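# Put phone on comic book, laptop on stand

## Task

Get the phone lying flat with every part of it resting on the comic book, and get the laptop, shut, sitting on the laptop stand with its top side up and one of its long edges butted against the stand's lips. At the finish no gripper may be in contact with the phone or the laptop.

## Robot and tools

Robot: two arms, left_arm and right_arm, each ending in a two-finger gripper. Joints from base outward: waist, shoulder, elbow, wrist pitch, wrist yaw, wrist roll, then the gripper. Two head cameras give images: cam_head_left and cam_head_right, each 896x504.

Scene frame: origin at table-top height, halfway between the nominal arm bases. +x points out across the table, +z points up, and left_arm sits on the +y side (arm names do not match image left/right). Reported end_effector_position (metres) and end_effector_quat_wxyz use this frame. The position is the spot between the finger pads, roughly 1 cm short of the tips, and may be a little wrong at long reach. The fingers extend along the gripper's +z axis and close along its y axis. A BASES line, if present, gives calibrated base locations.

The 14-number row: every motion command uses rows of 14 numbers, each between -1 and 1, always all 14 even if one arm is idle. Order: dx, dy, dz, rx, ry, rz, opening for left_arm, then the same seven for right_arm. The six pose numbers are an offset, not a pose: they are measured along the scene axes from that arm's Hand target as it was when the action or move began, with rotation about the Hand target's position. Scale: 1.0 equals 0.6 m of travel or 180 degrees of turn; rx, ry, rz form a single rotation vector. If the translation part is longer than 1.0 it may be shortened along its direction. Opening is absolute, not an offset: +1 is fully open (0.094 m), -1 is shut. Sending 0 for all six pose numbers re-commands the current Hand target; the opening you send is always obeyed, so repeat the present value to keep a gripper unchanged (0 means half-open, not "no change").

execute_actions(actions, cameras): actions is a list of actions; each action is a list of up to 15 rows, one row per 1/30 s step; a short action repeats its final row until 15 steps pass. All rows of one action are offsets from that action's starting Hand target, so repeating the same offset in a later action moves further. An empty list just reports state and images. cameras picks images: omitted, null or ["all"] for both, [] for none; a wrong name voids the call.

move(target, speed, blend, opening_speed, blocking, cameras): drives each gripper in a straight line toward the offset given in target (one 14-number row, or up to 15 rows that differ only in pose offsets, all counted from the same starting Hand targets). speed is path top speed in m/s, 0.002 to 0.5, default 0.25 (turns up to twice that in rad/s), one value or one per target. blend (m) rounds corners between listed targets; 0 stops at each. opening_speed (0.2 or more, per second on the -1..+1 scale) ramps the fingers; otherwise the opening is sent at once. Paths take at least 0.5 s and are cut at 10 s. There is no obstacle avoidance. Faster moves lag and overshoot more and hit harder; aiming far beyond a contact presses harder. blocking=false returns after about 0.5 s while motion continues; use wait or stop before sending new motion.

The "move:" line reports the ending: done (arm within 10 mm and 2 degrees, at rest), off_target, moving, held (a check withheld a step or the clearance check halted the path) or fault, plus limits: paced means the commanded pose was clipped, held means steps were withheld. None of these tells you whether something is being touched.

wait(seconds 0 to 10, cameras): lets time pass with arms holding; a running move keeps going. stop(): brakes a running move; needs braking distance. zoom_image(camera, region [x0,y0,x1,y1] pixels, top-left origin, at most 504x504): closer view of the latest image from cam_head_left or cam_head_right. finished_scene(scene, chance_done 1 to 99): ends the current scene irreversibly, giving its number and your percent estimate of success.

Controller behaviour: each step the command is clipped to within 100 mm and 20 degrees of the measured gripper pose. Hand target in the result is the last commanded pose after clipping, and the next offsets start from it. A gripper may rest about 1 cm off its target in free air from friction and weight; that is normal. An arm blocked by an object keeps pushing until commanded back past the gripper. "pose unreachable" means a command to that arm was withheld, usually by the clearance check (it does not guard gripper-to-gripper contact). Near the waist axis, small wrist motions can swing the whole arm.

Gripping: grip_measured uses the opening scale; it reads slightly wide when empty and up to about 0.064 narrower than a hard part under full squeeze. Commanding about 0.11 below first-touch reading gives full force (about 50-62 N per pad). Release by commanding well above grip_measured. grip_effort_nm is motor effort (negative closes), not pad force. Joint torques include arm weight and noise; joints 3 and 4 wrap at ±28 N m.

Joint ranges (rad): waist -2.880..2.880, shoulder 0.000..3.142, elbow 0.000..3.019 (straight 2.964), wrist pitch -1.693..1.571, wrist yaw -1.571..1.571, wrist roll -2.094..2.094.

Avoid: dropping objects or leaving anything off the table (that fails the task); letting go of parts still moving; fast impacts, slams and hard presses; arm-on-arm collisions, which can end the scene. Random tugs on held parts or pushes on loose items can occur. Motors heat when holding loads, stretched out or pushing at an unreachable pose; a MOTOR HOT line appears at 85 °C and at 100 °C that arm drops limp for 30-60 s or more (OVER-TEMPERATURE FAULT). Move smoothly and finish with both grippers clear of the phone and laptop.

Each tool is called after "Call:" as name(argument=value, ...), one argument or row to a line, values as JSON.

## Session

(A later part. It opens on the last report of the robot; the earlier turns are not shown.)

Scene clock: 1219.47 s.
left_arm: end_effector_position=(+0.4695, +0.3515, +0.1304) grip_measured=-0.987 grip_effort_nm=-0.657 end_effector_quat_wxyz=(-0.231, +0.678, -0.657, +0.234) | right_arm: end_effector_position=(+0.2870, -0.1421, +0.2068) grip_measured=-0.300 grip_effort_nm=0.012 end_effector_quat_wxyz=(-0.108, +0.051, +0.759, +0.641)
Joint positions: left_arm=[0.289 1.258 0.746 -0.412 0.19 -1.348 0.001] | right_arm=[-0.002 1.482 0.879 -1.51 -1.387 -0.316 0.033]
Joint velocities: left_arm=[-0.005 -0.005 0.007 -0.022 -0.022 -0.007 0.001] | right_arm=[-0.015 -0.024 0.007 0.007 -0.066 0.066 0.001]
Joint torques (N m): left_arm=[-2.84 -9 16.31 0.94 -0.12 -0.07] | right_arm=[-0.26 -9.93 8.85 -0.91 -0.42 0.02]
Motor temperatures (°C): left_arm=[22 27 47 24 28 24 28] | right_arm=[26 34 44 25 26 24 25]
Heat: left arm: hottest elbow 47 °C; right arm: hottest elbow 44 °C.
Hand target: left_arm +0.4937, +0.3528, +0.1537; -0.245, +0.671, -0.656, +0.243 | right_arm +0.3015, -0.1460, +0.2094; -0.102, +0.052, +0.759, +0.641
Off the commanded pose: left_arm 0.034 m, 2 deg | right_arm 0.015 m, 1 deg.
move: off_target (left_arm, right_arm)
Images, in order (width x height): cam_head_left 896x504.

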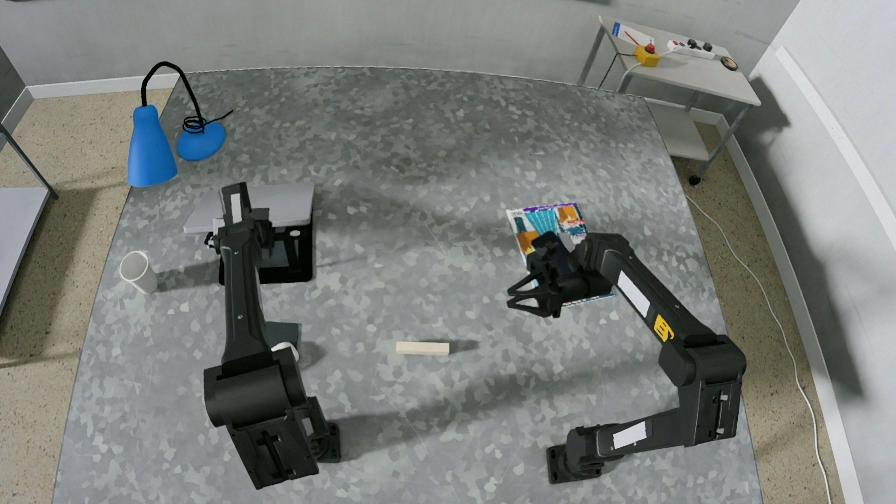

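Call:
move(
  target=[0.04,0,0.035,0,0,0,-1,0,0,0,0,0,0,-0.3],
  speed=0.04,
  cameras=["cam_head_left"],
)

Call:
zoom_image(
  camera="cam_head_left",
  region=[180, 180, 320, 290],
)

Scene clock: 1222.90 s.
left_arm: end_effector_position=(+0.4792, +0.3497, +0.1385) grip_measured=-0.987 grip_effort_nm=-0.652 end_effector_quat_wxyz=(-0.215, +0.686, -0.659, +0.223) | right_arm: end_effector_position=(+0.2870, -0.1421, +0.2068) grip_measured=-0.300 grip_effort_nm=0.012 end_effector_quat_wxyz=(-0.108, +0.051, +0.759, +0.641)
Joint positions: left_arm=[0.273 1.284 0.808 -0.487 0.176 -1.364 0.001] | right_arm=[-0.002 1.482 0.879 -1.51 -1.387 -0.316 0.033]
Joint velocities: left_arm=[-0.015 -0.015 0.007 0.007 -0.037 0.007 -0.002] | right_arm=[0.024 -0.005 0.002 0.002 -0.022 -0.007 0]
Joint torques (N m): left_arm=[-2.78 -9.82 18.81 1.73 -0.08 0.02] | right_arm=[-0.32 -9.99 8.84 -0.88 -0.42 0.02]
Motor temperatures (°C): left_arm=[22 27 47 24 28 24 28] | right_arm=[26 34 44 25 26 24 25]
Heat: left arm: hottest elbow 47 °C; right arm: hottest elbow 44 °C.
Hand target: left_arm +0.5178, +0.3524, +0.1746; -0.245, +0.671, -0.657, +0.243 | right_arm +0.3015, -0.1460, +0.2094; -0.102, +0.052, +0.759, +0.641
Off the commanded pose: left_arm 0.053 m, 4 deg | right_arm 0.015 m, 1 deg.
move: off_target (left_arm, right_arm)
Images, in order (width x height): cam_head_left 896x504.

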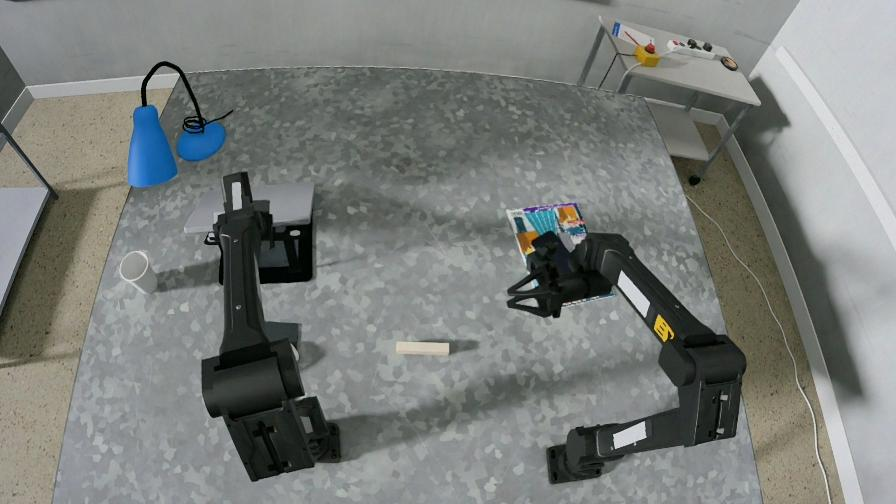

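Scaled by 3.600.

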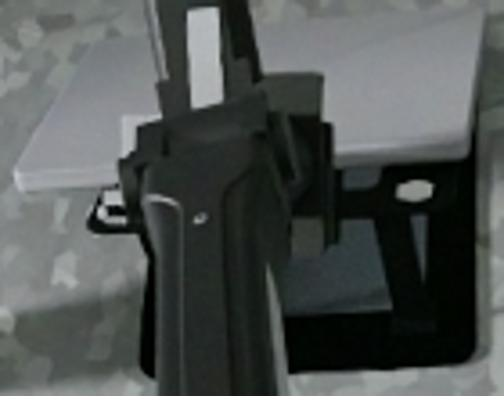

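Call:
move(
  target=[0.035,0,0.005,0,0,0,-1,0,0,0,0,0,0,-0.3],
  speed=0.04,
  cameras=["cam_head_left"],
)

Call:
zoom_image(
  camera="cam_head_left",
  region=[180, 180, 320, 290],
)

Scene clock: 1226.77 s.
left_arm: end_effector_position=(+0.4903, +0.3496, +0.1389) grip_measured=-0.987 grip_effort_nm=-0.652 end_effector_quat_wxyz=(-0.207, +0.690, -0.659, +0.218) | right_arm: end_effector_position=(+0.2870, -0.1421, +0.2068) grip_measured=-0.300 grip_effort_nm=0.002 end_effector_quat_wxyz=(-0.108, +0.051, +0.759, +0.641)
Joint positions: left_arm=[0.262 1.319 0.849 -0.511 0.166 -1.377 0.001] | right_arm=[-0.002 1.482 0.879 -1.51 -1.387 -0.316 0.033]
Joint velocities: left_arm=[0.005 0.005 0.007 -0.007 0.022 0.007 0] | right_arm=[-0.005 0.005 -0.012 -0.017 0.051 -0.007 -0.001]
Joint torques (N m): left_arm=[-3.02 -9.05 19.73 2.11 -0.05 -0.03] | right_arm=[-0.26 -9.93 8.84 -0.9 -0.42 0.02]
Motor temperatures (°C): left_arm=[22 27 48 24 28 24 28] | right_arm=[26 34 44 25 26 24 25]
Heat: left arm: hottest elbow 48 °C; right arm: hottest elbow 44 °C.
Hand target: left_arm +0.5390, +0.3520, +0.1775; -0.245, +0.671, -0.656, +0.243 | right_arm +0.3015, -0.1460, +0.2094; -0.102, +0.052, +0.759, +0.641
Off the commanded pose: left_arm 0.062 m, 6 deg | right_arm 0.015 m, 1 deg.
move: off_target (left_arm, right_arm)
Images, in order (width x height): cam_head_left 896x504.

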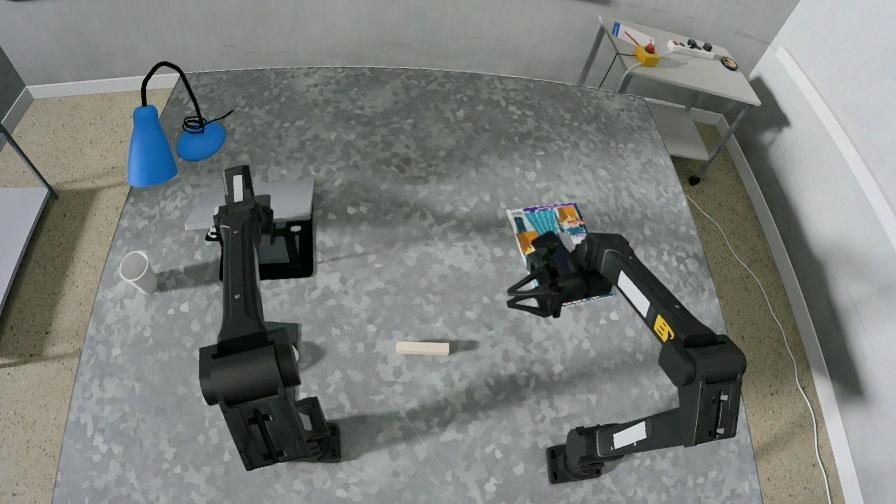

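Scaled by 3.600.

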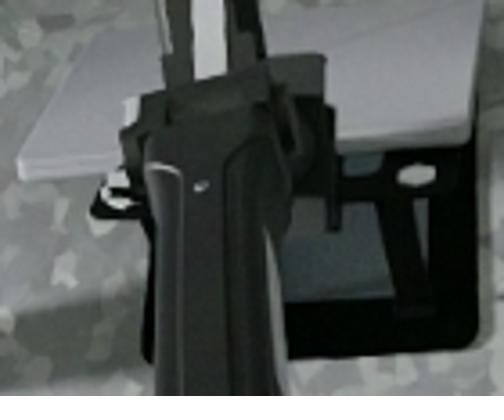

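Call:
move(
  target=[
    [-0.1,0,0.01,0,0,0,-1,0,0,0,0,0,0,-0.3],
    [-0.12,0,0.15,0,0,0,-1,0,0,0,0,0,0,-0.3],
    [-0.3,0,0.25,0,0,0,-1,0,0,0,0,0,0,-0.3],
  ],
  speed=0.06,
  cameras=["cam_head_left"],
)

Call:
zoom_image(
  camera="cam_head_left",
  region=[180, 170, 320, 290],
)

Scene clock: 1239.93 s.
left_arm: end_effector_position=(+0.3524, +0.3459, +0.2828) grip_measured=-0.987 grip_effort_nm=-0.652 end_effector_quat_wxyz=(-0.206, +0.682, -0.662, +0.231) | right_arm: end_effector_position=(+0.2870, -0.1421, +0.2068) grip_measured=-0.300 grip_effort_nm=0.012 end_effector_quat_wxyz=(-0.108, +0.051, +0.759, +0.641)
Joint positions: left_arm=[0.43 0.85 0.914 -1.067 0.286 -1.226 0.001] | right_arm=[-0.002 1.482 0.879 -1.51 -1.387 -0.316 0.033]
Joint velocities: left_arm=[-0.015 -0.015 0.002 -0.002 -0.037 0.022 0] | right_arm=[0.015 -0.005 0.007 -0.007 -0.022 -0.007 0]
Joint torques (N m): left_arm=[0.15 -6.36 19.03 0.66 0.18 0.14] | right_arm=[-0.26 -9.82 8.85 -0.9 -0.42 0.02]
Motor temperatures (°C): left_arm=[22 27 49 24 28 24 28] | right_arm=[26 34 44 25 25 24 25]
Heat: left arm: hottest elbow 49 °C; right arm: hottest elbow 44 °C.
Hand target: left_arm +0.3606, +0.3554, +0.3279; -0.244, +0.671, -0.657, +0.243 | right_arm +0.3015, -0.1460, +0.2094; -0.102, +0.052, +0.759, +0.641
Off the commanded pose: left_arm 0.046 m, 5 deg | right_arm 0.015 m, 1 deg.
move: off_target (left_arm, right_arm)
Images, in order (width x height): cam_head_left 896x504.

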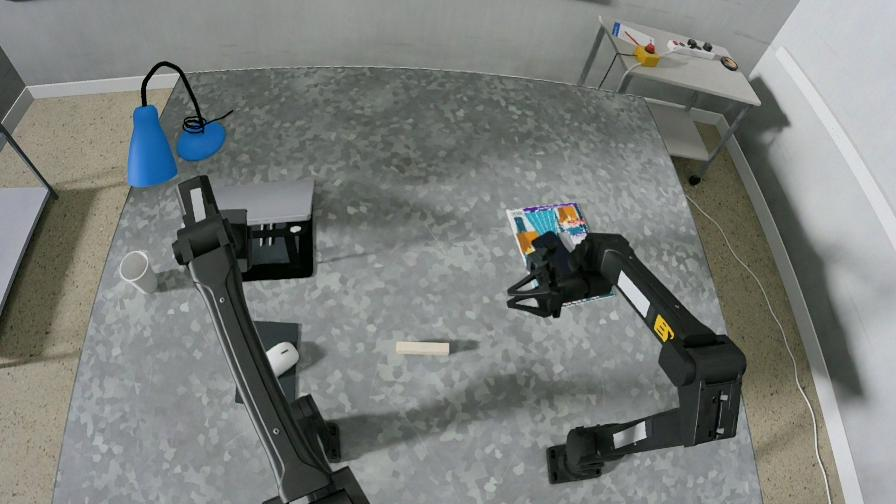

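Scaled by 3.600.

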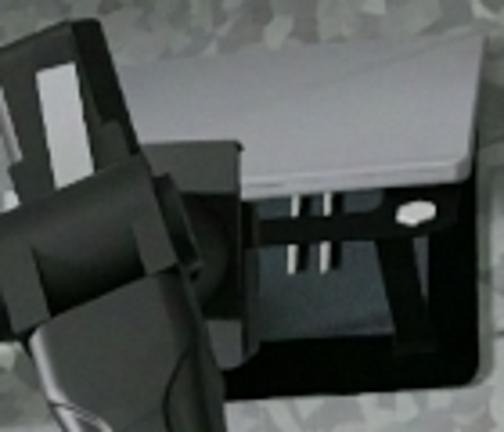

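Call:
move(
  target=[-0.15,-0.05,0.03,0,0,0,-1,0,0,0,0,0,0,-0.3],
  speed=0.15,
)

Call:
zoom_image(
  camera="cam_head_left",
  region=[160, 160, 340, 300],
)

Call:
zoom_image(
  camera="cam_head_right",
  region=[180, 160, 360, 300],
)

Call:
zoom_image(
  camera="cam_head_right",
  region=[480, 180, 660, 330],
)

Scene clock: 1245.53 s.
left_arm: end_effector_position=(+0.2697, +0.3226, +0.3196) grip_measured=-0.987 grip_effort_nm=-0.652 end_effector_quat_wxyz=(-0.221, +0.677, -0.660, +0.238) | right_arm: end_effector_position=(+0.2870, -0.1421, +0.2068) grip_measured=-0.300 grip_effort_nm=0.007 end_effector_quat_wxyz=(-0.108, +0.051, +0.759, +0.641)
Joint positions: left_arm=[0.535 0.611 0.914 -1.299 0.348 -1.136 0.001] | right_arm=[-0.002 1.482 0.879 -1.51 -1.387 -0.316 0.033]
Joint velocities: left_arm=[0.005 -0.015 -0.002 0.007 -0.022 0.022 0] | right_arm=[-0.005 -0.005 0.002 -0.007 -0.007 -0.022 0]
Joint torques (N m): left_arm=[-0.5 -1.55 16.02 0.75 0.23 0.13] | right_arm=[-0.32 -9.93 8.84 -0.91 -0.42 0.03]
Motor temperatures (°C): left_arm=[22 27 50 24 28 24 28] | right_arm=[26 34 44 25 25 24 25]
Heat: left arm: hottest elbow 50 °C; right arm: hottest elbow 44 °C.
Hand target: left_arm +0.2705, +0.3271, +0.3461; -0.244, +0.671, -0.657, +0.242 | right_arm +0.3015, -0.1460, +0.2094; -0.102, +0.052, +0.759, +0.641
Off the commanded pose: left_arm 0.026 m, 3 deg | right_arm 0.015 m, 1 deg.
move: off_target (left_arm, right_arm)

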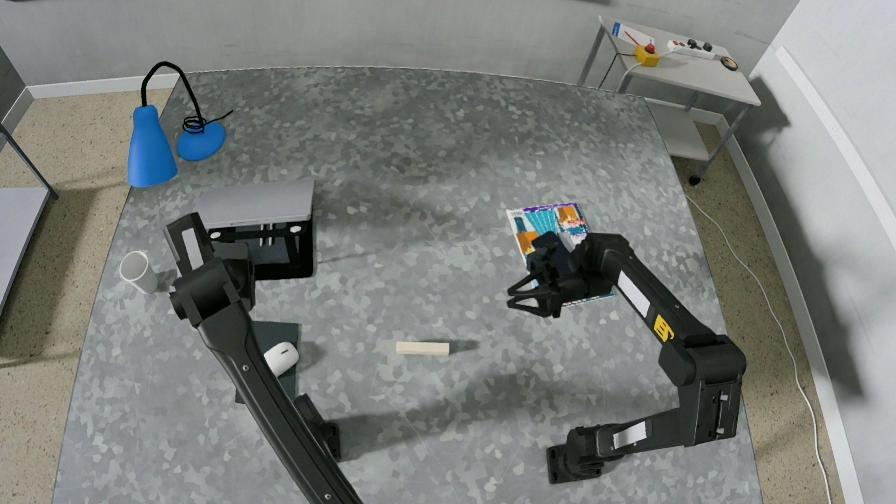

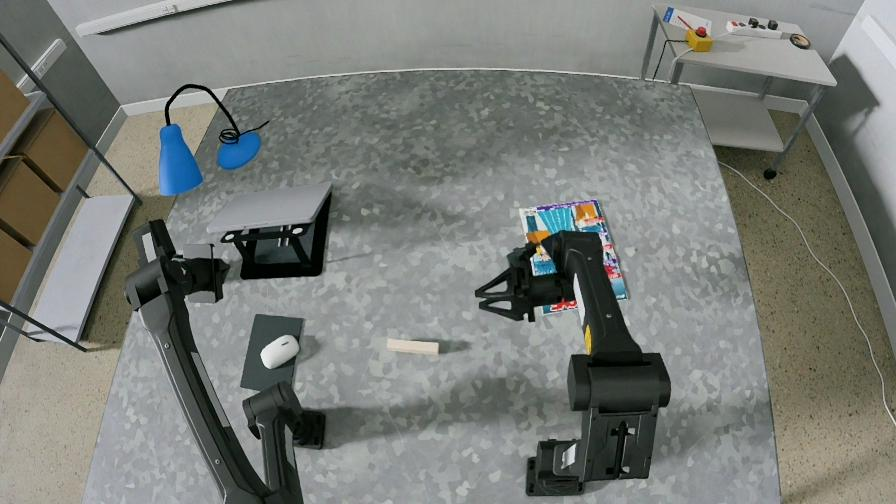

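Scaled by 2.800.

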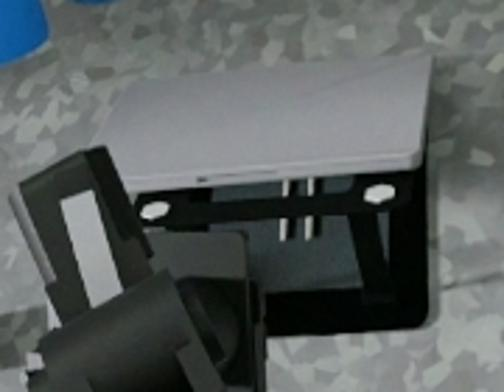

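Scaled by 2.800.

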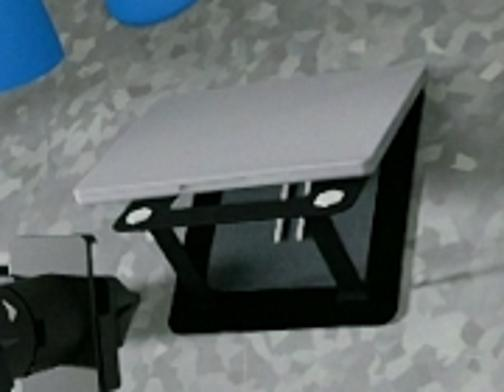

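Scaled by 2.800.

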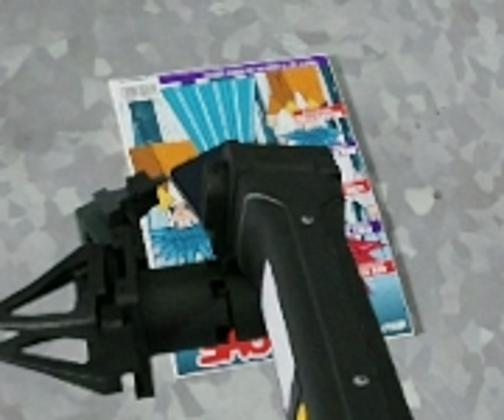

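Call:
finished_scene(
  scene=1,
  chance_done=75,
)

The scene is finished: the task was done.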